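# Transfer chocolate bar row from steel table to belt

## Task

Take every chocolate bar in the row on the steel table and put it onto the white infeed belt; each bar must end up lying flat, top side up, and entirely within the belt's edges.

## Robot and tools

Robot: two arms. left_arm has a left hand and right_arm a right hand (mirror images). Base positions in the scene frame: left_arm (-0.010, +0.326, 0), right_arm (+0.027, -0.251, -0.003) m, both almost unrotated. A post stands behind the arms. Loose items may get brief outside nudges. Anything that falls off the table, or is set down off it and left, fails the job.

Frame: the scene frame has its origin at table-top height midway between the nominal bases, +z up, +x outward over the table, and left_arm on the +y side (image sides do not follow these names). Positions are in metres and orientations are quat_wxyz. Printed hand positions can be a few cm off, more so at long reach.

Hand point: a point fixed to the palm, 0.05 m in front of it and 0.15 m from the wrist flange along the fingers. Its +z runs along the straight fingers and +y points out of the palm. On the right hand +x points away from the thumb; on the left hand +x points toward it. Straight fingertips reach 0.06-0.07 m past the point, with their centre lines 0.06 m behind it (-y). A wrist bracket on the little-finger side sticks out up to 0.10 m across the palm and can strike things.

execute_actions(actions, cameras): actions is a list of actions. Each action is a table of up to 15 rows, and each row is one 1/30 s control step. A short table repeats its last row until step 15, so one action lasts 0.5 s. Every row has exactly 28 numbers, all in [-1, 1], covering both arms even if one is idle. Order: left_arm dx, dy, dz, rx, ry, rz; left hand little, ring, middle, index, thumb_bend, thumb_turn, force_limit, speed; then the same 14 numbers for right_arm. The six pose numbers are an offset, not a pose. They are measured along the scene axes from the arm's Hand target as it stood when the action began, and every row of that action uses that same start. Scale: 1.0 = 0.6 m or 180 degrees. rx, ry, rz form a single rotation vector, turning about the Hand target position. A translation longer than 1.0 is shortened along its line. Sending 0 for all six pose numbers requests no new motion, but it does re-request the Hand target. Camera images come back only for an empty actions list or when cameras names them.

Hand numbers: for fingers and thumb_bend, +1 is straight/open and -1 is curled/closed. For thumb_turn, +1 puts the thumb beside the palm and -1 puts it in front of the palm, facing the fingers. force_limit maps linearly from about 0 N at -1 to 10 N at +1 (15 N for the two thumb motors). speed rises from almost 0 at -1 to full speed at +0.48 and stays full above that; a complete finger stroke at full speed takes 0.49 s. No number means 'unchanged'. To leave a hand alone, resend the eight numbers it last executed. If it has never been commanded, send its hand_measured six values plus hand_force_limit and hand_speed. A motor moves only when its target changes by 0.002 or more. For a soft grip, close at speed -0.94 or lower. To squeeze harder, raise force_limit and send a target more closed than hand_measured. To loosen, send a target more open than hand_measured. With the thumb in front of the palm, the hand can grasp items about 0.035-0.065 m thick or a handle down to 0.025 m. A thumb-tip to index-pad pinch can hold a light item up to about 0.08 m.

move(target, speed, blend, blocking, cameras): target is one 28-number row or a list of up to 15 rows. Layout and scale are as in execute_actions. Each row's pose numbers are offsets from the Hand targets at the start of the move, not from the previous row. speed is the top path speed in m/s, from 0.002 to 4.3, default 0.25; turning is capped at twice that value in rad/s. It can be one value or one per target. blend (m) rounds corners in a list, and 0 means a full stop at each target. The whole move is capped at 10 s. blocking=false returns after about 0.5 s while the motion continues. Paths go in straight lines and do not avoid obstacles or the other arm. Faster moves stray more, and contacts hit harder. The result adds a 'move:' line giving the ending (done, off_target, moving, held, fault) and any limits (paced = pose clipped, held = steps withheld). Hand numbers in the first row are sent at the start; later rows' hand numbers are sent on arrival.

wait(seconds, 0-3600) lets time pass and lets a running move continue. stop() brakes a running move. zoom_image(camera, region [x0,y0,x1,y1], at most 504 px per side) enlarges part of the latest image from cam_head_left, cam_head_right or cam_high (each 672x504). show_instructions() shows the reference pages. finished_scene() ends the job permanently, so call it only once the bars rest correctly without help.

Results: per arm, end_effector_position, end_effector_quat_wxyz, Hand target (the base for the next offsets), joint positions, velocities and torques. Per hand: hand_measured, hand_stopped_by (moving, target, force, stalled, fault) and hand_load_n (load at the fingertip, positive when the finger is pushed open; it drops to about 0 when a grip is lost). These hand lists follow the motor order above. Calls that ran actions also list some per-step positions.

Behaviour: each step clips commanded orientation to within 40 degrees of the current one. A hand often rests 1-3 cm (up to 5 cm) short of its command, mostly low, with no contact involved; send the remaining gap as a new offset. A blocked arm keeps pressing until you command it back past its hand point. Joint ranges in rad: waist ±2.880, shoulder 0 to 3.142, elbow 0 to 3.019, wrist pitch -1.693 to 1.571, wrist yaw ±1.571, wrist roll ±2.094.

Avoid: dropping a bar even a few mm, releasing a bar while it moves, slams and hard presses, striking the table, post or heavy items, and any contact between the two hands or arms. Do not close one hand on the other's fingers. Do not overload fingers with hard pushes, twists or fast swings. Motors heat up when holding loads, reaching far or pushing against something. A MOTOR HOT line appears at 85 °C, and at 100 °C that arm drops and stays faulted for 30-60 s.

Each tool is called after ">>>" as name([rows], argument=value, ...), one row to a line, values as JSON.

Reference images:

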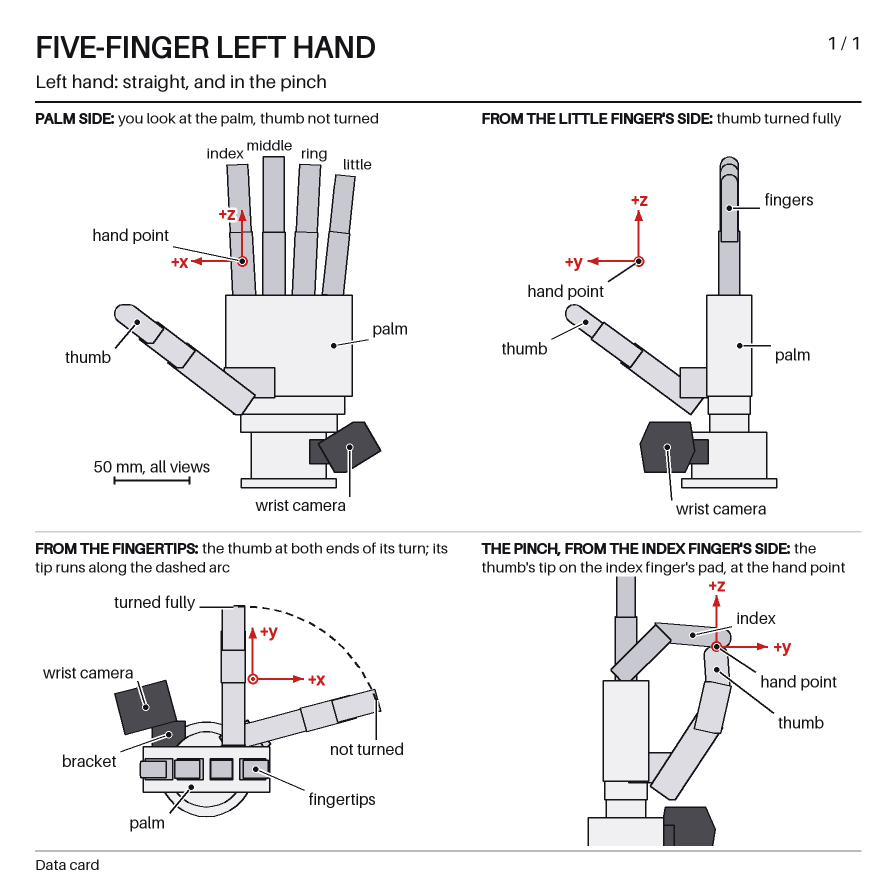

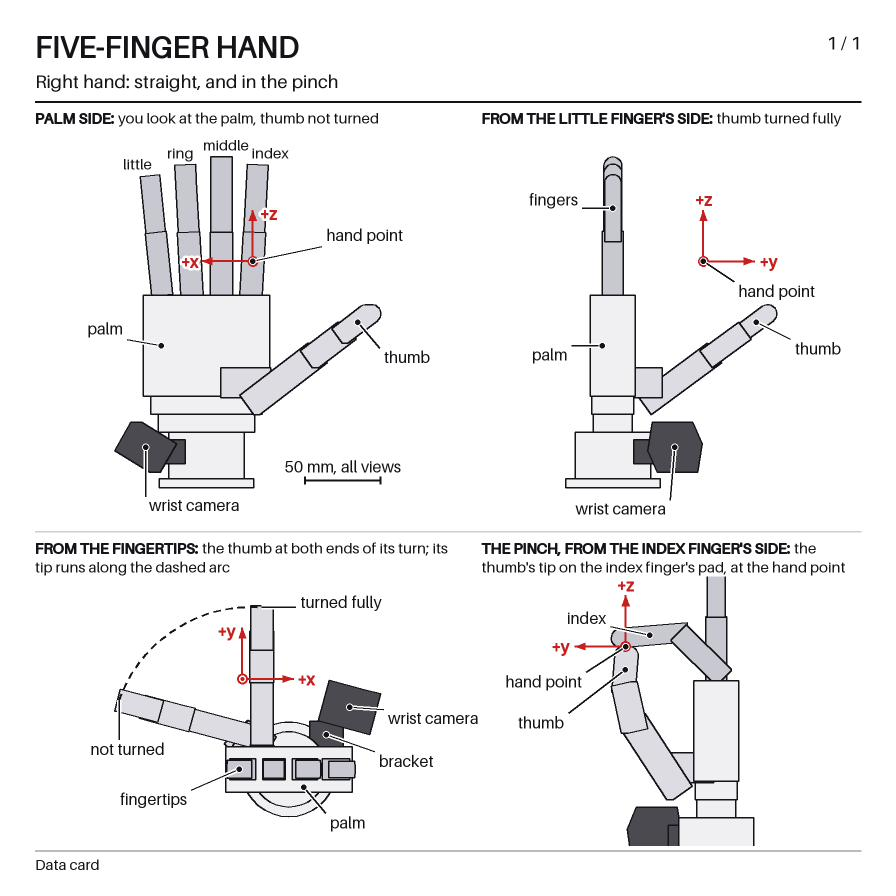

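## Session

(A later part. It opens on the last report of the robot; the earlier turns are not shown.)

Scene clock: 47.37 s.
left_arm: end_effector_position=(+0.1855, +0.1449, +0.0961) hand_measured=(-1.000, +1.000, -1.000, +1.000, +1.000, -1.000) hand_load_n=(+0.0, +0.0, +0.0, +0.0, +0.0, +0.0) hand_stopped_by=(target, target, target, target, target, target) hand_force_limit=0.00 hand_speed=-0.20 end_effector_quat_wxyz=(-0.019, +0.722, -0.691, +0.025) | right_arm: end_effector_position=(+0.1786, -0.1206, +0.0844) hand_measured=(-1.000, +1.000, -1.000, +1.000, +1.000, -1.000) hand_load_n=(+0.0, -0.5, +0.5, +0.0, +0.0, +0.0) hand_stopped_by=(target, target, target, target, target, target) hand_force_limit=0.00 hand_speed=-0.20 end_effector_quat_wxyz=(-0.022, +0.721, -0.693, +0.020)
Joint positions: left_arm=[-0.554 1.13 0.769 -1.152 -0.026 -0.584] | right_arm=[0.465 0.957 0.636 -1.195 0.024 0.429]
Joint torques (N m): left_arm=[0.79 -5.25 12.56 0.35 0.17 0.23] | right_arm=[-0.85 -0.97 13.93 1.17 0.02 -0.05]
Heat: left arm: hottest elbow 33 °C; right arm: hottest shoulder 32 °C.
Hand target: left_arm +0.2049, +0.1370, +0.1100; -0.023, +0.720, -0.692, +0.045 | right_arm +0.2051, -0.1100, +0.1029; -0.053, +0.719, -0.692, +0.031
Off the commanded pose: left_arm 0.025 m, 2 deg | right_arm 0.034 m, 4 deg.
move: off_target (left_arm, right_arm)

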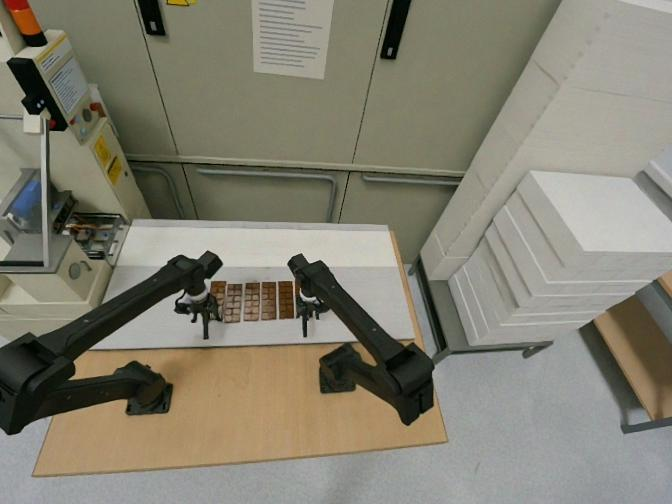

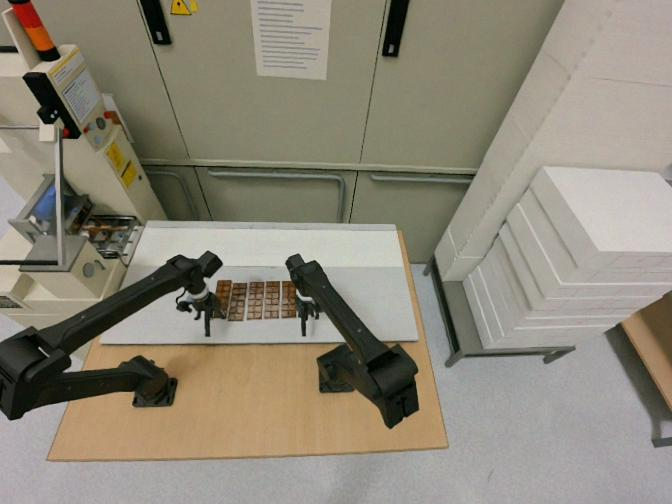

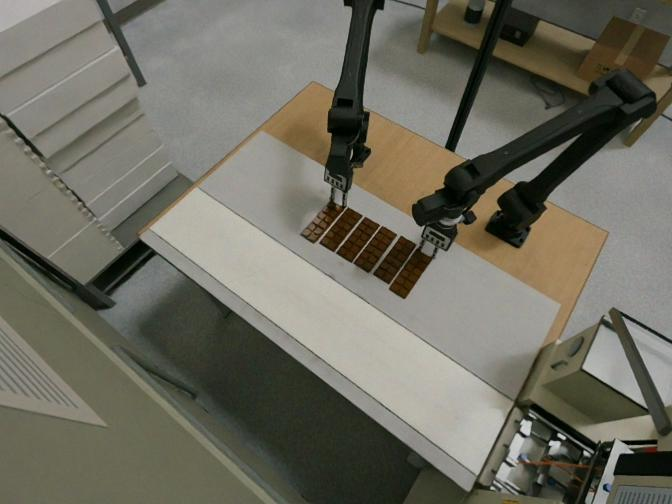

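>>> move([
  [0.0833, -0.0033, -0.0017, 0, 0, 0, -1, 1, -1, 1, 1, -1, 0, -0.2, 0.0833, 0.0067, 0, 0, 0, 0, -1, 1, -1, 1, 1, -1, 0, -0.2],
], speed=0.06, cameras=["all"])

>>> zoom_image(camera="cam_high", region=[300, 190, 440, 310])

>>> zoom_image(camera="cam_head_left", region=[190, 250, 330, 350])

Scene clock: 49.57 s.
left_arm: end_effector_position=(+0.2323, +0.1425, +0.0978) hand_measured=(-1.000, +1.000, -1.000, +1.000, +1.000, -1.000) hand_load_n=(+0.0, -0.5, +0.0, +0.0, +0.0, +0.0) hand_stopped_by=(target, target, target, target, target, target) hand_force_limit=0.00 hand_speed=-0.20 end_effector_quat_wxyz=(-0.017, +0.722, -0.691, +0.022) | right_arm: end_effector_position=(+0.2274, -0.1158, +0.0860) hand_measured=(-1.000, +1.000, -1.000, +1.000, +1.000, -1.000) hand_load_n=(+0.0, -0.5, +0.0, +0.0, +0.0, +0.0) hand_stopped_by=(target, target, target, target, target, target) hand_force_limit=0.00 hand_speed=-0.20 end_effector_quat_wxyz=(-0.023, +0.720, -0.693, +0.020)
Joint positions: left_arm=[-0.485 1.254 0.87 -1.134 -0.019 -0.515] | right_arm=[0.4 1.103 0.731 -1.142 0.02 0.365]
Joint torques (N m): left_arm=[0.73 -6.83 12.31 0.72 0.18 0.24] | right_arm=[-0.85 -2.61 13.68 1.17 -0.13 -0.04]
Heat: left arm: hottest elbow 34 °C; right arm: hottest elbow 33 °C.
Hand target: left_arm +0.2549, +0.1351, +0.1089; -0.022, +0.720, -0.692, +0.045 | right_arm +0.2549, -0.1060, +0.1028; -0.053, +0.719, -0.692, +0.031
Off the commanded pose: left_arm 0.026 m, 3 deg | right_arm 0.034 m, 4 deg.
move: off_target (left_arm, right_arm)

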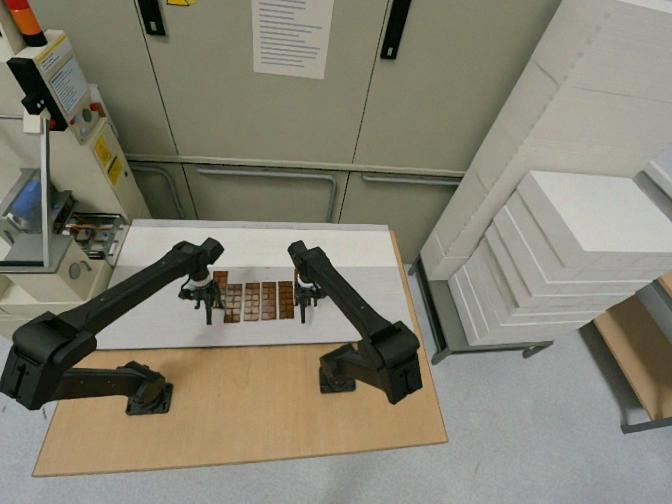

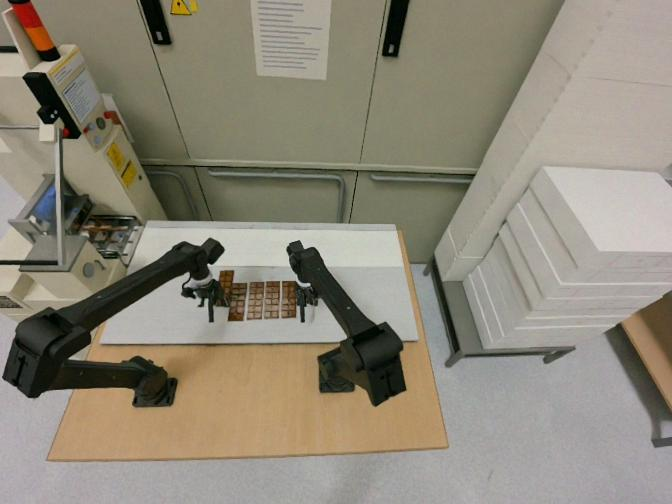

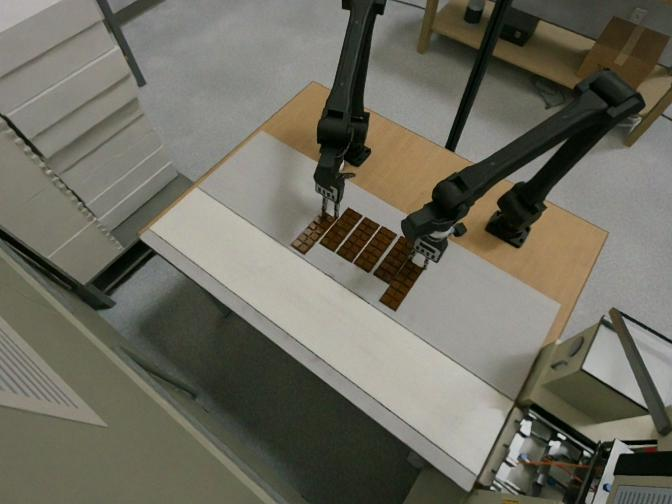

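Scaled by 3.600 from the camera's image (finer frame: 960x720).

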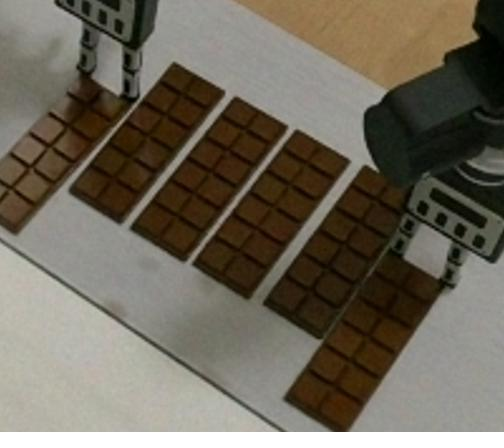

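Scaled by 3.600 from the camera's image (finer frame: 960x720).

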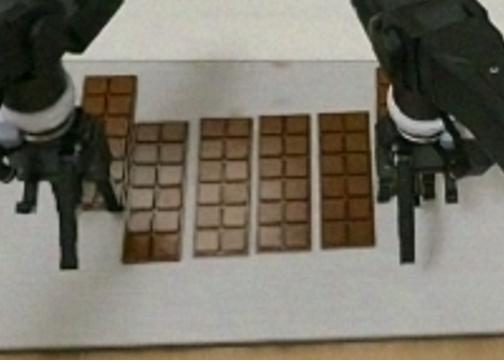

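>>> move(target=[0.1, 0.003, 0, 0,0,0, -1, 1, -1, 1, 1, -1, 0, -0.2, 0.1, 0.005, 0, 0,0,0, -1, 1, -1, 1, 1, -1, 0, -0.2], speed=0.07, cameras=["cam_high"])

Scene clock: 52.03 s.
left_arm: end_effector_position=(+0.2914, +0.1423, +0.0996) hand_measured=(-1.000, +1.000, -1.000, +1.000, +1.000, -1.000) hand_load_n=(+0.0, -0.5, +0.0, +0.0, +0.0, +0.0) hand_stopped_by=(target, target, target, target, target, target) hand_force_limit=0.00 hand_speed=-0.20 end_effector_quat_wxyz=(-0.015, +0.722, -0.691, +0.023) | right_arm: end_effector_position=(+0.2865, -0.1109, +0.0877) hand_measured=(-1.000, +1.000, -1.000, +1.000, +1.000, -1.000) hand_load_n=(+0.0, -0.5, +0.5, -0.5, +0.0, +0.0) hand_stopped_by=(target, target, target, target, target, target) hand_force_limit=0.00 hand_speed=-0.20 end_effector_quat_wxyz=(-0.025, +0.720, -0.693, +0.019)
Joint positions: left_arm=[-0.413 1.395 1.005 -1.126 -0.012 -0.443] | right_arm=[0.341 1.264 0.861 -1.106 0.013 0.306]
Joint torques (N m): left_arm=[0.73 -8.94 12.3 0.75 0.19 0.22] | right_arm=[-0.67 -4.72 13.5 1.17 -0.13 -0.04]
Heat: left arm: hottest elbow 34 °C; right arm: hottest elbow 33 °C.
Hand target: left_arm +0.3148, +0.1368, +0.1089; -0.022, +0.720, -0.692, +0.045 | right_arm +0.3149, -0.1029, +0.1028; -0.053, +0.720, -0.692, +0.031
Off the commanded pose: left_arm 0.026 m, 3 deg | right_arm 0.033 m, 4 deg.
move: off_target (left_arm, right_arm)

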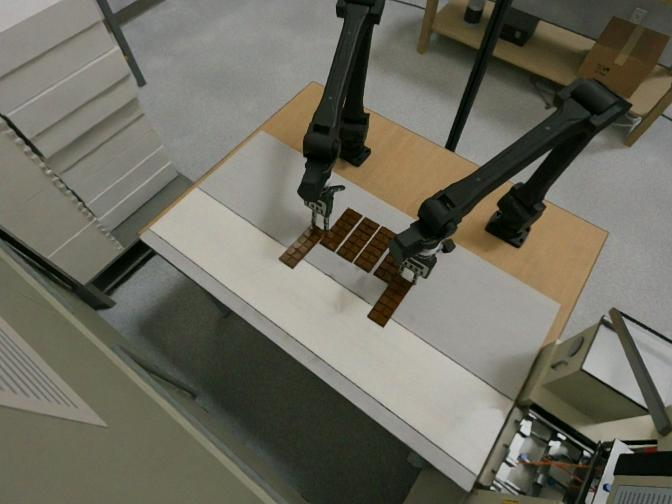

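>>> zoom_image(camera="cam_high", region=[250, 160, 470, 340])

Scaled by 2.291 from the camera's image (finer frame: 960x720).

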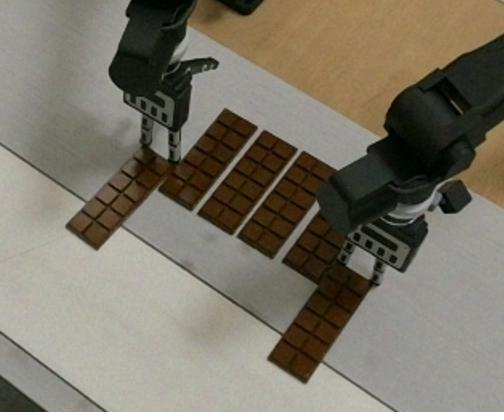

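>>> move(target=[0.1333, 0.006, -0.005, 0,0,0, -1, 1, -1, 1, 1, -1, 0, -0.2, 0.1333, 0.003, -0.003, 0,0,0, -1, 1, -1, 1, 1, -1, 0, -0.2], speed=0.07, cameras=["cam_high"])

>>> zoom_image(camera="cam_high", region=[230, 180, 450, 360])

Scene clock: 54.23 s.
left_arm: end_effector_position=(+0.3762, +0.1414, +0.1013) hand_measured=(-1.000, +1.000, -1.000, +1.000, +1.000, -1.000) hand_load_n=(+0.0, -0.5, +0.0, +0.0, +0.0, +0.0) hand_stopped_by=(target, target, target, target, target, target) hand_force_limit=0.00 hand_speed=-0.20 end_effector_quat_wxyz=(-0.019, +0.722, -0.691, +0.035) | right_arm: end_effector_position=(+0.3665, -0.1067, +0.0884) hand_measured=(-1.000, +1.000, -1.000, +1.000, +1.000, -1.000) hand_load_n=(+0.0, -0.5, +0.0, +0.0, +0.0, +0.0) hand_stopped_by=(target, target, target, target, target, target) hand_force_limit=0.00 hand_speed=-0.20 end_effector_quat_wxyz=(-0.027, +0.720, -0.693, +0.018)
Joint positions: left_arm=[-0.341 1.577 1.211 -1.126 -0.004 -0.372] | right_arm=[0.282 1.465 1.057 -1.097 0.005 0.247]
Joint torques (N m): left_arm=[0.26 -11.46 12.14 0.31 0.13 0.25] | right_arm=[-0.73 -7.24 13.38 1.13 -0.14 -0.05]
Heat: left arm: hottest elbow 34 °C; right arm: hottest elbow 33 °C.
Hand target: left_arm +0.3949, +0.1405, +0.1059; -0.023, +0.720, -0.692, +0.045 | right_arm +0.3948, -0.1012, +0.1009; -0.053, +0.719, -0.692, +0.031
Off the commanded pose: left_arm 0.019 m, 1 deg | right_arm 0.032 m, 3 deg.
move: off_target (left_arm, right_arm)

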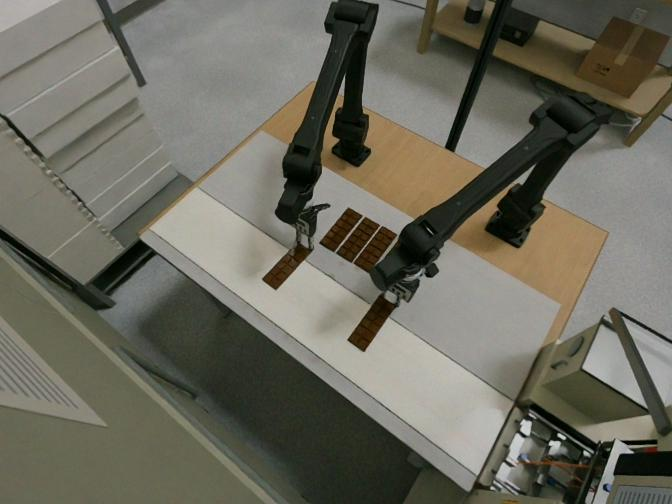

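Scaled by 2.291 from the camera's image (finer frame: 960x720).

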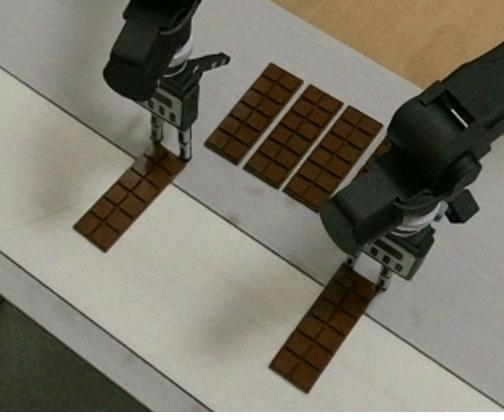

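>>> zoom_image(camera="cam_high", region=[260, 215, 340, 275])

>>> zoom_image(camera="cam_high", region=[350, 270, 430, 330])

Scaled by 6.300 from the camera's image (finer frame: 960x720).

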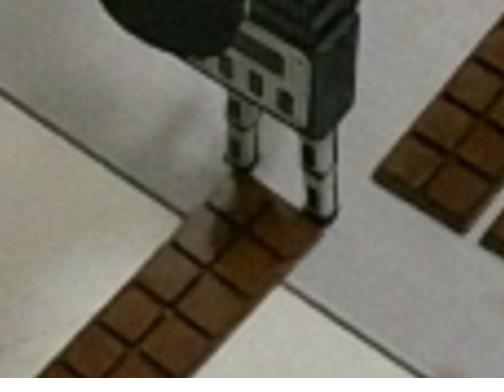

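Scaled by 6.300 from the camera's image (finer frame: 960x720).

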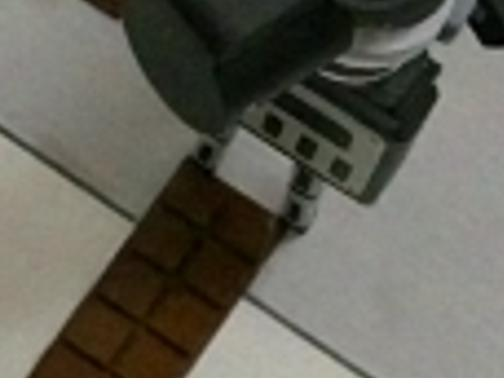

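>>> move(target=[-0.0533, -0.0083, -0.0083, 0,0,0, -1, 1, -1, 1, 1, -1, 0, -0.2, 0, 0, 0, 0,0,0, -1, 1, -1, 1, 1, -1, 0, -0.2], speed=0.07, cameras=["cam_high"])

>>> zoom_image(camera="cam_high", region=[350, 270, 430, 330])

Scene clock: 56.23 s.
left_arm: end_effector_position=(+0.3647, +0.1402, +0.1011) hand_measured=(-1.000, +1.000, -1.000, +1.000, +1.000, -1.000) hand_load_n=(+0.0, +0.0, +0.0, +0.0, +0.0, +0.0) hand_stopped_by=(target, target, target, target, target, target) hand_force_limit=0.00 hand_speed=-0.20 end_effector_quat_wxyz=(-0.020, +0.719, -0.694, +0.039) | right_arm: end_effector_position=(+0.3665, -0.1067, +0.0884) hand_measured=(-1.000, +1.000, -1.000, +1.000, +1.000, -1.000) hand_load_n=(+0.0, -0.5, +0.0, +0.0, +0.0, +0.0) hand_stopped_by=(target, target, target, target, target, target) hand_force_limit=0.00 hand_speed=-0.20 end_effector_quat_wxyz=(-0.027, +0.720, -0.693, +0.018)
Joint positions: left_arm=[-0.352 1.546 1.175 -1.111 -0.004 -0.375] | right_arm=[0.282 1.465 1.057 -1.097 0.005 0.247]
Joint torques (N m): left_arm=[-0.91 -13.63 7.82 0.72 0.05 -0.1] | right_arm=[-0.73 -7.24 13.39 1.13 -0.13 -0.05]
Heat: left arm: hottest elbow 34 °C; right arm: hottest elbow 33 °C.
Hand target: left_arm +0.3628, +0.1356, +0.1009; -0.022, +0.720, -0.692, +0.045 | right_arm +0.3948, -0.1012, +0.1009; -0.053, +0.719, -0.692, +0.031
Off the commanded pose: left_arm 0.005 m, 1 deg | right_arm 0.031 m, 3 deg.
move: done

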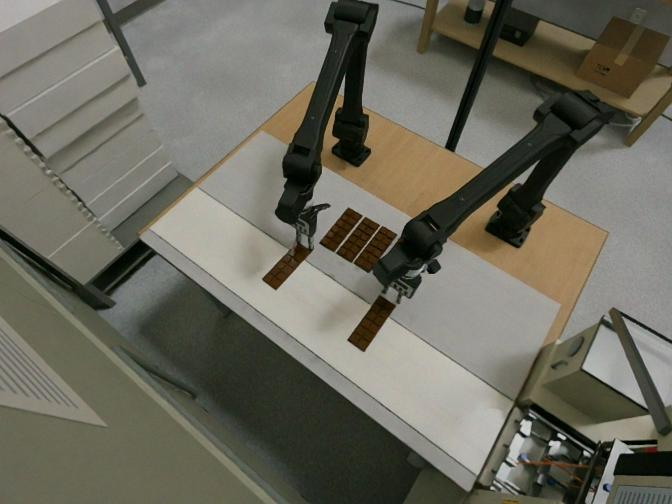

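Scaled by 6.300 from the camera's image (finer frame: 960x720).

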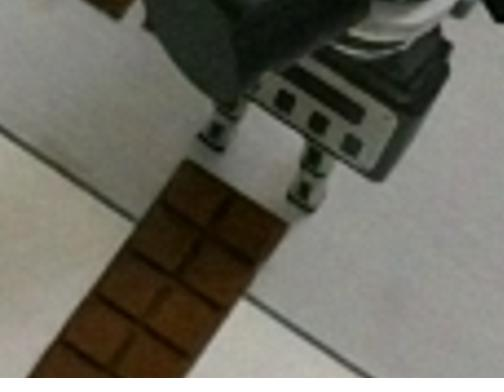

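>>> move(target=[0.12, 0.006, 0.0, 0,0,0, -1, 1, -1, 1, 1, -1, 0, -0.2, 0.075, 0.003, -0.003, 0,0,0, -1, 1, -1, 1, 1, -1, 0, -0.2], speed=0.06, cameras=["cam_high"])

>>> zoom_image(camera="cam_high", region=[230, 220, 410, 360])

Scene clock: 59.03 s.
left_arm: end_effector_position=(+0.4180, +0.1374, +0.0974) hand_measured=(-1.000, +1.000, -1.000, +1.000, +1.000, -1.000) hand_load_n=(+0.5, -0.5, +0.0, -0.5, +0.0, +0.0) hand_stopped_by=(target, target, target, target, target, target) hand_force_limit=0.00 hand_speed=-0.20 end_effector_quat_wxyz=(-0.019, +0.721, -0.691, +0.040) | right_arm: end_effector_position=(+0.4152, -0.1027, +0.0876) hand_measured=(-1.000, +1.000, -1.000, +1.000, +1.000, -1.000) hand_load_n=(+0.0, -0.5, +0.0, +0.0, +0.0, +0.0) hand_stopped_by=(target, target, target, target, target, target) hand_force_limit=0.00 hand_speed=-0.20 end_effector_quat_wxyz=(-0.033, +0.720, -0.693, +0.021)
Joint positions: left_arm=[-0.32 1.676 1.324 -1.131 0.001 -0.35] | right_arm=[0.259 1.575 1.181 -1.097 0.002 0.225]
Joint torques (N m): left_arm=[0.85 -13.04 12.22 0.03 0.06 0.27] | right_arm=[-0.73 -8.7 13.39 0.72 -0.13 -0.05]
Heat: left arm: hottest elbow 34 °C; right arm: hottest elbow 34 °C.
Hand target: left_arm +0.4350, +0.1391, +0.1011; -0.023, +0.720, -0.692, +0.045 | right_arm +0.4399, -0.0994, +0.0993; -0.053, +0.719, -0.692, +0.031
Off the commanded pose: left_arm 0.017 m, 1 deg | right_arm 0.027 m, 2 deg.
move: off_target (left_arm, right_arm)

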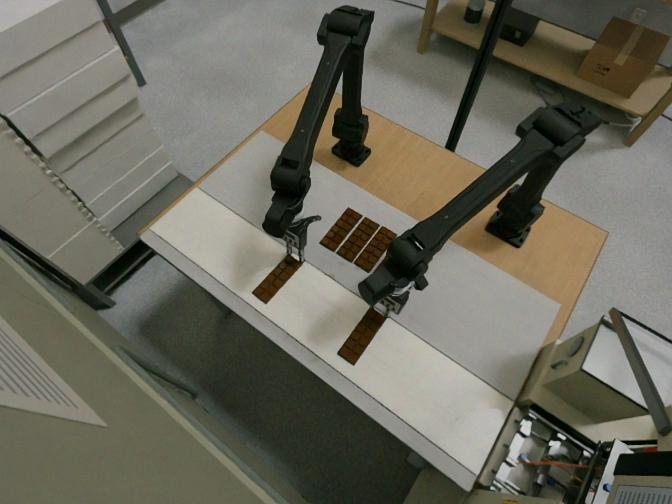

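Scaled by 2.800 from the camera's image (finer frame: 960x720).

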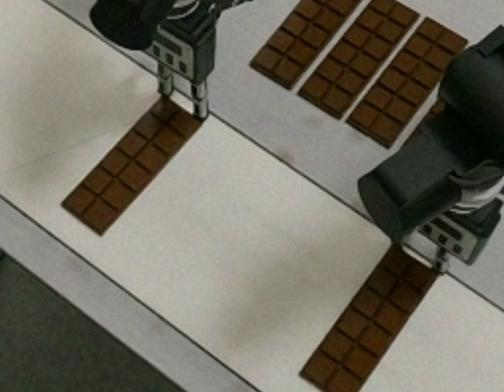

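>>> zoom_image(camera="cam_high", region=[240, 225, 320, 315])

>>> zoom_image(camera="cam_high", region=[325, 285, 415, 375])

Scaled by 5.600 from the camera's image (finer frame: 960x720).

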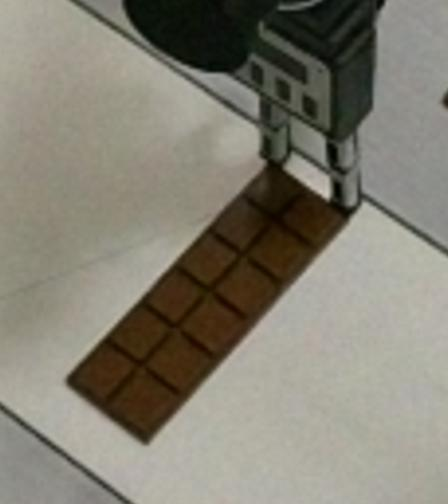

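Scaled by 5.600 from the camera's image (finer frame: 960x720).

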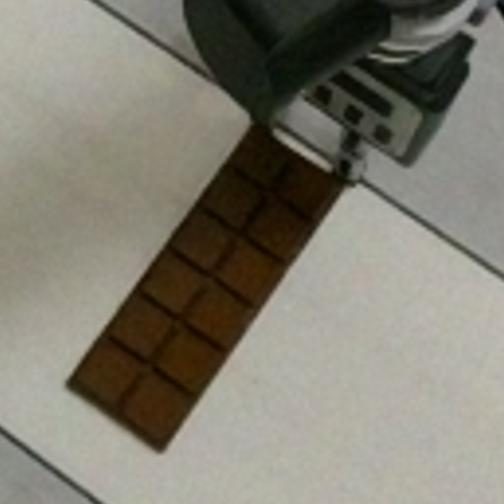

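>>> move([
  [0.0167, 0.001, 0.0, 0,0,0, -1, 1, -1, 1, 1, -1, 0, -0.2, -0.075, 0, 0.003, 0,0,0, -1, 1, -1, 1, 1, -1, 0, -0.2],
  [-0.0667, 0, 0.003, 0,0,0, -1, 1, -1, 1, 1, -1, 0, -0.2, -0.1, 0, 0.12, 0,0,0, -1, 1, -1, 1, 1, -1, 0, -0.2],
], speed=[0.06, 0.15], cameras=["cam_high"])

>>> zoom_image(camera="cam_high", region=[230, 210, 410, 370])

Scene clock: 62.67 s.
left_arm: end_effector_position=(+0.3966, +0.1440, +0.1039) hand_measured=(-1.000, +1.000, -1.000, +1.000, +1.000, -1.000) hand_load_n=(+0.0, +0.0, +0.0, +0.0, -0.5, +0.0) hand_stopped_by=(target, target, target, target, target, target) hand_force_limit=0.00 hand_speed=-0.20 end_effector_quat_wxyz=(-0.020, +0.719, -0.693, +0.041) | right_arm: end_effector_position=(+0.3636, -0.1080, +0.1457) hand_measured=(-1.000, +1.000, -1.000, +1.000, +1.000, -1.000) hand_load_n=(+0.0, +0.0, +0.0, +0.0, +0.0, +0.0) hand_stopped_by=(target, target, target, target, target, target) hand_force_limit=0.00 hand_speed=-0.20 end_effector_quat_wxyz=(-0.027, +0.721, -0.693, +0.017)
Joint positions: left_arm=[-0.321 1.613 1.263 -1.129 0.001 -0.345] | right_arm=[0.28 1.409 1.156 -1.255 0.002 0.244]
Joint torques (N m): left_arm=[-0.91 -14.51 7.95 0.7 -0.04 -0.06] | right_arm=[0.62 -9.11 13.86 -0.02 -0.01 0.11]
Heat: left arm: hottest elbow 35 °C; right arm: hottest elbow 34 °C.
Hand target: left_arm +0.3949, +0.1391, +0.1028; -0.022, +0.720, -0.692, +0.045 | right_arm +0.3800, -0.0994, +0.1713; -0.053, +0.720, -0.692, +0.031
Off the commanded pose: left_arm 0.005 m, 1 deg | right_arm 0.032 m, 3 deg.
move: off_target (right_arm)

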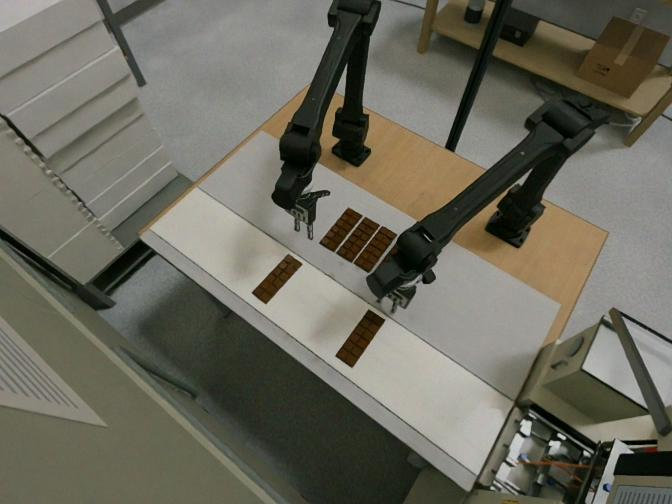

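Scaled by 2.800 from the camera's image (finer frame: 960x720).

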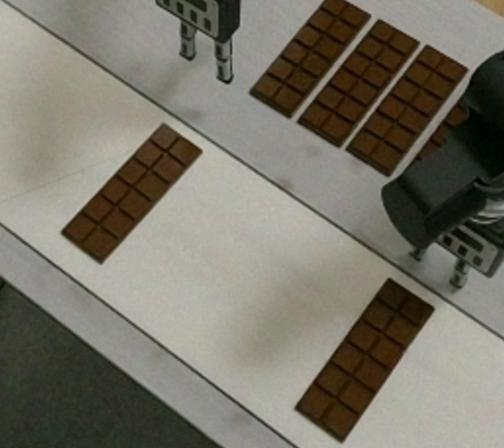

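>>> move([
  [-0.0, 0, 0.12, 0,0,0, -1, 1, -1, 1, 1, -1, 0, -0.2, -0.05, 0, 0.0, 0,0,0, -1, 1, -1, 1, 1, -1, 0, -0.2],
  [-0.458, -0.1018, 0.12, 0,0,0, -1, 1, -1, 1, 1, -1, 0, -0.2, -0.4333, 0.0873, 0.0, 0,0,0, -1, 1, -1, 1, 1, -1, 0, -0.2],
], speed=[0.15, 0.25], blend=[0.02, 0], cameras=["cam_high"])

>>> zoom_image(camera="cam_high", region=[300, 150, 480, 290])

Scene clock: 65.70 s.
left_arm: end_effector_position=(+0.1263, +0.0753, +0.1780) hand_measured=(-1.000, +1.000, -1.000, +1.000, +1.000, -1.000) hand_load_n=(+0.0, +0.0, +0.0, +0.0, +0.0, -0.5) hand_stopped_by=(target, target, target, target, target, target) hand_force_limit=0.00 hand_speed=-0.20 end_effector_quat_wxyz=(-0.021, +0.719, -0.693, +0.054) | right_arm: end_effector_position=(+0.1240, -0.0440, +0.1725) hand_measured=(-1.000, +1.000, -1.000, +1.000, +1.000, -1.000) hand_load_n=(+0.0, +0.0, +0.0, +0.0, +0.0, +0.0) hand_stopped_by=(target, target, target, target, target, target) hand_force_limit=0.00 hand_speed=-0.20 end_effector_quat_wxyz=(-0.058, +0.720, -0.691, +0.029)
Joint positions: left_arm=[-0.886 1.029 0.922 -1.36 -0.053 -0.908] | right_arm=[0.902 0.864 0.826 -1.423 0.07 0.862]
Joint torques (N m): left_arm=[-1.03 -5.54 8.58 -0.17 -0.06 0] | right_arm=[0.56 -1.61 8.96 0.14 0.17 0.13]
Heat: left arm: hottest elbow 35 °C; right arm: hottest elbow 34 °C.
Hand target: left_arm +0.1201, +0.0780, +0.1747; -0.023, +0.720, -0.692, +0.045 | right_arm +0.1199, -0.0471, +0.1713; -0.053, +0.720, -0.692, +0.031
Off the commanded pose: left_arm 0.008 m, 1 deg | right_arm 0.005 m, 1 deg.
move: done

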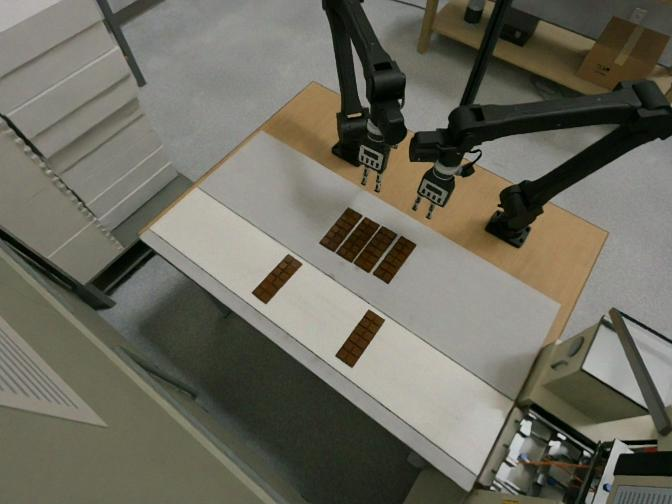

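Scaled by 2.800 from the camera's image (finer frame: 960x720).

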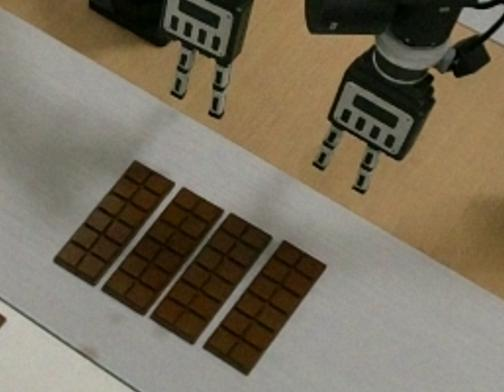

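>>> move([
  [0.0417, 0.01, 0, 0,0,0, -1, 1, -1, 1, 1, -1, 0, -0.2, 0.0417, -0.0198, 0.0, 0,0,0, -1, 1, -1, 1, 1, -1, 0, -0.2],
  [0.0417, 0.01, -0.112, 0,0,0, -1, 1, -1, 1, 1, -1, 0, -0.2, 0.0417, -0.0198, -0.1163, 0,0,0, -1, 1, -1, 1, 1, -1, 0, -0.2],
], speed=0.12, blend=[0.015, 0], cameras=["cam_high", "cam_head_left"])

>>> zoom_image(camera="cam_high", region=[330, 180, 450, 270])

Scene clock: 68.07 s.
left_arm: end_effector_position=(+0.1432, +0.0818, +0.1132) hand_measured=(-1.000, +1.000, -1.000, +1.000, +1.000, -1.000) hand_load_n=(+0.0, +0.0, +0.0, +0.0, +0.0, +0.0) hand_stopped_by=(target, target, target, target, target, target) hand_force_limit=0.00 hand_speed=-0.20 end_effector_quat_wxyz=(-0.023, +0.721, -0.691, +0.048) | right_arm: end_effector_position=(+0.1435, -0.0586, +0.1063) hand_measured=(-1.000, +1.000, -1.000, +1.000, +1.000, -1.000) hand_load_n=(+0.0, +0.0, +0.0, +0.0, +0.0, -0.5) hand_stopped_by=(target, target, target, target, target, target) hand_force_limit=0.00 hand_speed=-0.20 end_effector_quat_wxyz=(-0.055, +0.719, -0.692, +0.033)
Joint positions: left_arm=[-0.827 1.097 0.794 -1.175 -0.051 -0.855] | right_arm=[0.796 0.902 0.671 -1.229 0.065 0.758]
Joint torques (N m): left_arm=[0.79 -5.13 8.23 0.77 0.17 0.24] | right_arm=[-0.73 -0.5 8.55 1.14 -0.11 -0.05]
Heat: left arm: hottest elbow 35 °C; right arm: hottest elbow 34 °C.
Hand target: left_arm +0.1451, +0.0840, +0.1076; -0.022, +0.720, -0.692, +0.045 | right_arm +0.1450, -0.0588, +0.1015; -0.053, +0.720, -0.692, +0.031
Off the commanded pose: left_arm 0.006 m, 0 deg | right_arm 0.005 m, 0 deg.
move: done; blend cut to 0.0138 m at target 1
Images, in order (width x height): cam_head_left 672x504, cam_high 672x504.

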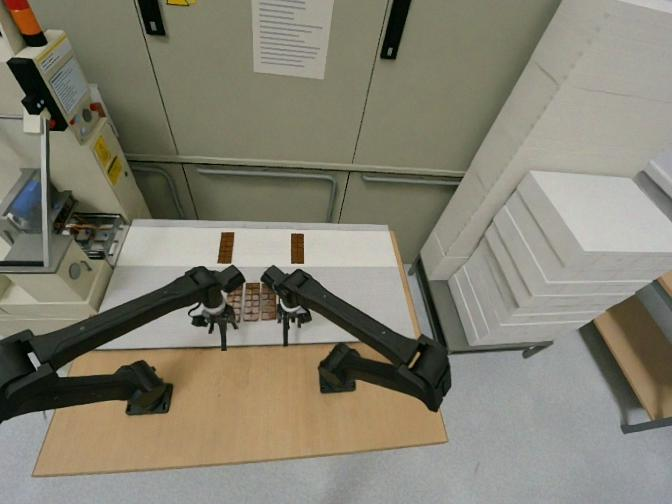

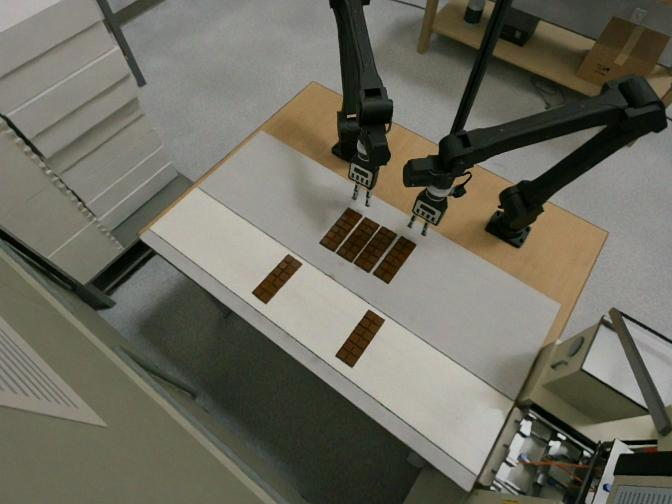

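Scaled by 4.200 from the camera's image (finer frame: 960x720).

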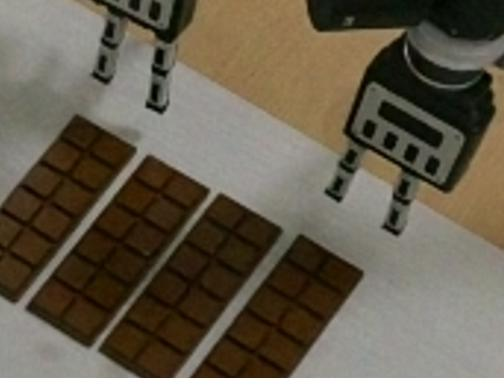

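>>> move(target=[0.07, -0.0175, 0, 0,0,0, -1, 1, -1, 1, 1, -1, 0, -0.2, 0.075, 0.0222, 0.001, 0,0,0, -1, 1, -1, 1, 1, -1, 0, -0.2], speed=0.07, cameras=["cam_high"])

>>> zoom_image(camera="cam_high", region=[330, 180, 450, 270])

Scene clock: 70.03 s.
left_arm: end_effector_position=(+0.1686, +0.0863, +0.0949) hand_measured=(-1.000, +1.000, -1.000, +1.000, +1.000, -1.000) hand_load_n=(+0.0, +0.5, +0.0, +0.0, +0.0, +0.0) hand_stopped_by=(target, target, target, target, target, target) hand_force_limit=0.00 hand_speed=-0.20 end_effector_quat_wxyz=(-0.023, +0.722, -0.691, +0.022) | right_arm: end_effector_position=(+0.1674, -0.0630, +0.0838) hand_measured=(-1.000, +1.000, -1.000, +1.000, +1.000, -1.000) hand_load_n=(+0.0, -0.5, +0.0, -0.5, +0.0, +0.0) hand_stopped_by=(target, target, target, target, target, target) hand_force_limit=0.00 hand_speed=-0.20 end_effector_quat_wxyz=(-0.021, +0.721, -0.692, +0.030)
Joint positions: left_arm=[-0.755 1.2 0.819 -1.145 -0.045 -0.784] | right_arm=[0.711 1.032 0.682 -1.172 0.056 0.673]
Joint torques (N m): left_arm=[0.79 -6.36 12.29 0.61 0.17 0.24] | right_arm=[-0.85 -1.79 13.75 1.13 -0.1 -0.04]
Heat: left arm: hottest elbow 35 °C; right arm: hottest elbow 34 °C.
Hand target: left_arm +0.1872, +0.0735, +0.1077; -0.023, +0.720, -0.692, +0.045 | right_arm +0.1900, -0.0456, +0.1021; -0.053, +0.719, -0.692, +0.031
Off the commanded pose: left_arm 0.026 m, 3 deg | right_arm 0.034 m, 4 deg.
move: off_target (left_arm, right_arm)

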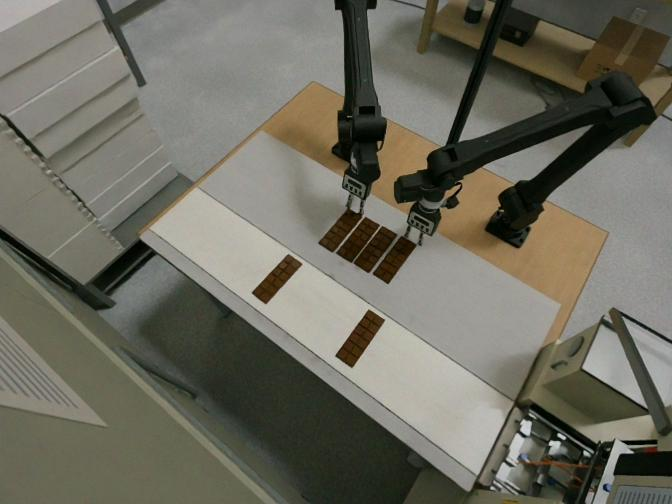

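Scaled by 4.200 from the camera's image (finer frame: 960x720).

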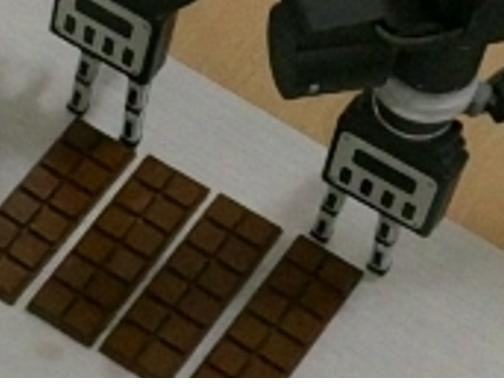

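>>> move([
  [-0.045, -0.0133, 0, 0,0,0, -1, 1, -1, 1, 1, -1, 0, -0.2, -0.0533, 0.0127, 0.0, 0,0,0, -1, 1, -1, 1, 1, -1, 0, -0.2],
  [-0.004, -0.0133, 0, 0,0,0, -1, 1, -1, 1, 1, -1, 0, -0.2, -0.006, 0.0127, 0.0, 0,0,0, -1, 1, -1, 1, 1, -1, 0, -0.2],
], speed=0.07, cameras=["cam_high"])

>>> zoom_image(camera="cam_high", region=[330, 180, 450, 270])

Scene clock: 71.93 s.
left_arm: end_effector_position=(+0.1584, +0.0764, +0.0982) hand_measured=(-1.000, +1.000, -1.000, +1.000, +1.000, -1.000) hand_load_n=(+0.0, +0.0, +0.0, +0.0, +0.0, +0.0) hand_stopped_by=(target, target, target, target, target, target) hand_force_limit=0.00 hand_speed=-0.20 end_effector_quat_wxyz=(-0.022, +0.715, -0.699, +0.029) | right_arm: end_effector_position=(+0.1565, -0.0506, +0.0880) hand_measured=(-1.000, +1.000, -1.000, +1.000, +1.000, -1.000) hand_load_n=(+0.0, +0.0, +0.0, +0.0, +0.0, +0.0) hand_stopped_by=(target, target, target, target, target, target) hand_force_limit=0.00 hand_speed=-0.20 end_effector_quat_wxyz=(-0.033, +0.726, -0.686, +0.029)
Joint positions: left_arm=[-0.8 1.188 0.819 -1.145 -0.045 -0.809] | right_arm=[0.776 1.013 0.682 -1.172 0.056 0.721]
Joint torques (N m): left_arm=[0.56 -6.59 8.61 0.18 0.03 0.12] | right_arm=[-0.73 -1.79 8.9 0.5 0.04 -0.03]
Heat: left arm: hottest elbow 35 °C; right arm: hottest elbow 34 °C.
Hand target: left_arm +0.1604, +0.0784, +0.0967; -0.022, +0.716, -0.697, +0.026 (not the last commanded pose) | right_arm +0.1578, -0.0524, +0.0863; -0.028, +0.726, -0.686, +0.029 (not the last commanded pose)
Off the commanded pose: left_arm 0.030 m, 2 deg | right_arm 0.035 m, 3 deg.
move: held (left_arm, right_arm; a check stopped the path); path is at target 1 of 2; limits=held
pose unreachable (left arm): on one or more control steps of this call, first in action 0 (counted from 0), this arm could not follow its commanded pose, so it was not sent that pose on those steps. It may still have moved: this result reports where it is.
cause: moving toward the commanded pose would bring a part of the arm too close to another arm (a part of this arm just beyond joint 4 (wrist pitch) and a part of the right arm just beyond its joint 4 (wrist pitch), at the place that arm was heading or pushing toward when its own hold began).
pose unreachable (right arm): on one or more control steps of this call, first in action 0 (counted from 0), this arm could not follow its commanded pose, so it was not sent that pose on those steps. It may still have moved: this result reports where it is.
cause: moving toward the commanded pose would bring a part of the arm too close to another arm (a part of this arm just beyond joint 4 (wrist pitch) and a part of the left arm just beyond its joint 4 (wrist pitch), along the way the arms are being sent, or toward where that arm still pushes).

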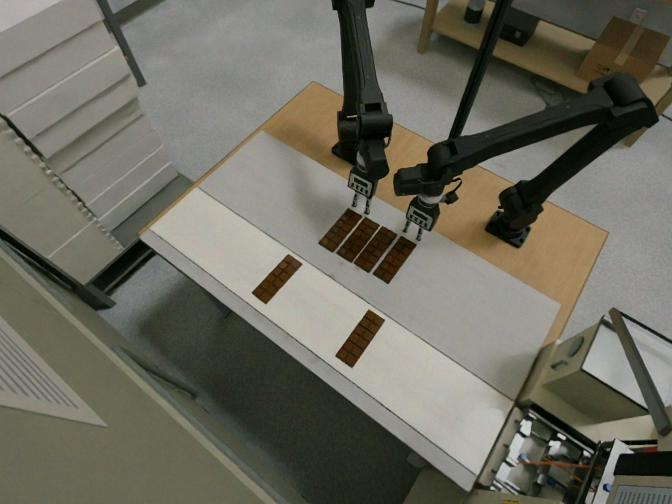

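Scaled by 4.200 from the camera's image (finer frame: 960x720).

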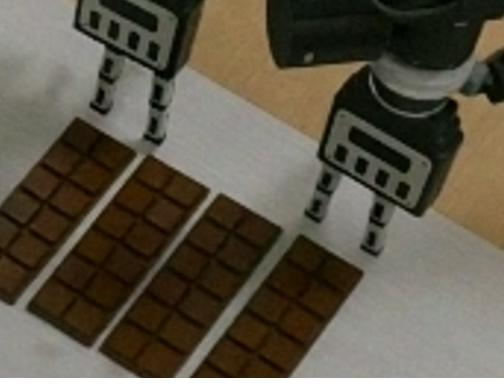

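>>> move([
  [0, 0, 0, 0,0,0, -1, 1, -1, 1, 1, -1, 0, -0.2, -0.02, -0.05, 0.03, 0.0109,-0.0119,-0.005, -1, 1, -1, 1, 1, -1, 0, -0.2],
  [0.0443, -0.0207, 0.0183, -0.0086,-0.0087,0.0038, -1, 1, -1, 1, 1, -1, 0, -0.2, -0.02, -0.05, 0.03, 0.0109,-0.0119,-0.005, -1, 1, -1, 1, 1, -1, 0, -0.2],
], speed=0.08, cameras=["cam_high"])

>>> zoom_image(camera="cam_high", region=[330, 180, 450, 270])

Scene clock: 75.03 s.
left_arm: end_effector_position=(+0.1677, +0.0790, +0.0949) hand_measured=(-1.000, +1.000, -1.000, +1.000, +1.000, -1.000) hand_load_n=(+0.0, +0.0, +0.0, +0.0, +0.0, +0.0) hand_stopped_by=(target, target, target, target, target, target) hand_force_limit=0.00 hand_speed=-0.20 end_effector_quat_wxyz=(-0.022, +0.722, -0.692, +0.021) | right_arm: end_effector_position=(+0.1496, -0.0773, +0.1056) hand_measured=(-1.000, +1.000, -1.000, +1.000, +1.000, -1.000) hand_load_n=(+0.5, -0.5, +0.0, +0.0, +0.0, +0.0) hand_stopped_by=(target, target, target, target, target, target) hand_force_limit=0.00 hand_speed=-0.20 end_effector_quat_wxyz=(-0.059, +0.719, -0.692, +0.033)
Joint positions: left_arm=[-0.773 1.214 0.83 -1.145 -0.044 -0.801] | right_arm=[0.714 0.866 0.651 -1.233 0.056 0.675]
Joint torques (N m): left_arm=[0.67 -6.48 12.23 0.65 0.06 0.21] | right_arm=[-0.85 -1.73 8.5 0.17 -0.11 -0.04]
Heat: left arm: hottest elbow 35 °C; right arm: hottest elbow 34 °C.
Hand target: left_arm +0.1869, +0.0661, +0.1076; -0.022, +0.720, -0.692, +0.045 | right_arm +0.1457, -0.0825, +0.1042; -0.053, +0.720, -0.692, +0.031
Off the commanded pose: left_arm 0.027 m, 3 deg | right_arm 0.006 m, 1 deg.
move: off_target (left_arm)

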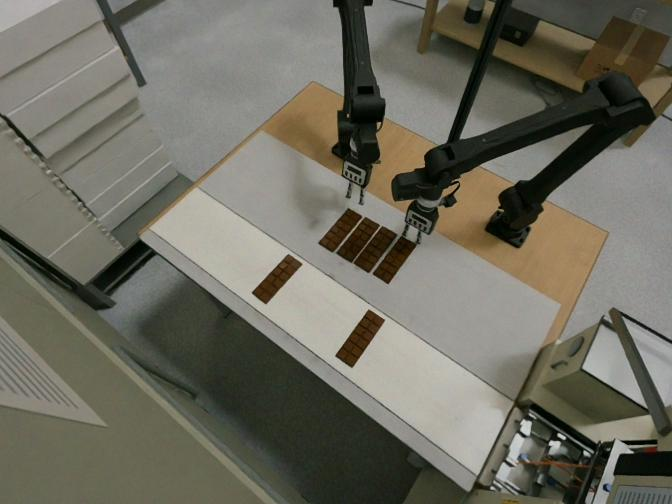

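Scaled by 4.200 from the camera's image (finer frame: 960x720).

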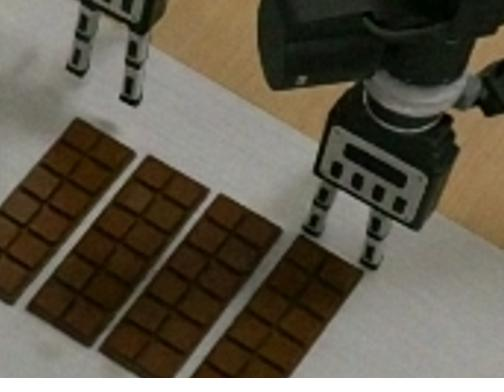

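>>> zoom_image(camera="cam_high", region=[395, 220, 430, 250])

Scaled by 14.400 from the camera's image (finer frame: 960x720).

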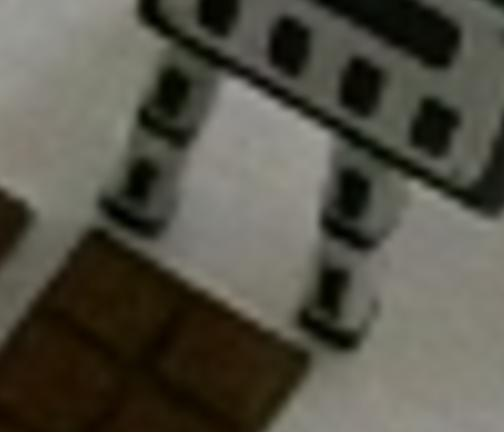

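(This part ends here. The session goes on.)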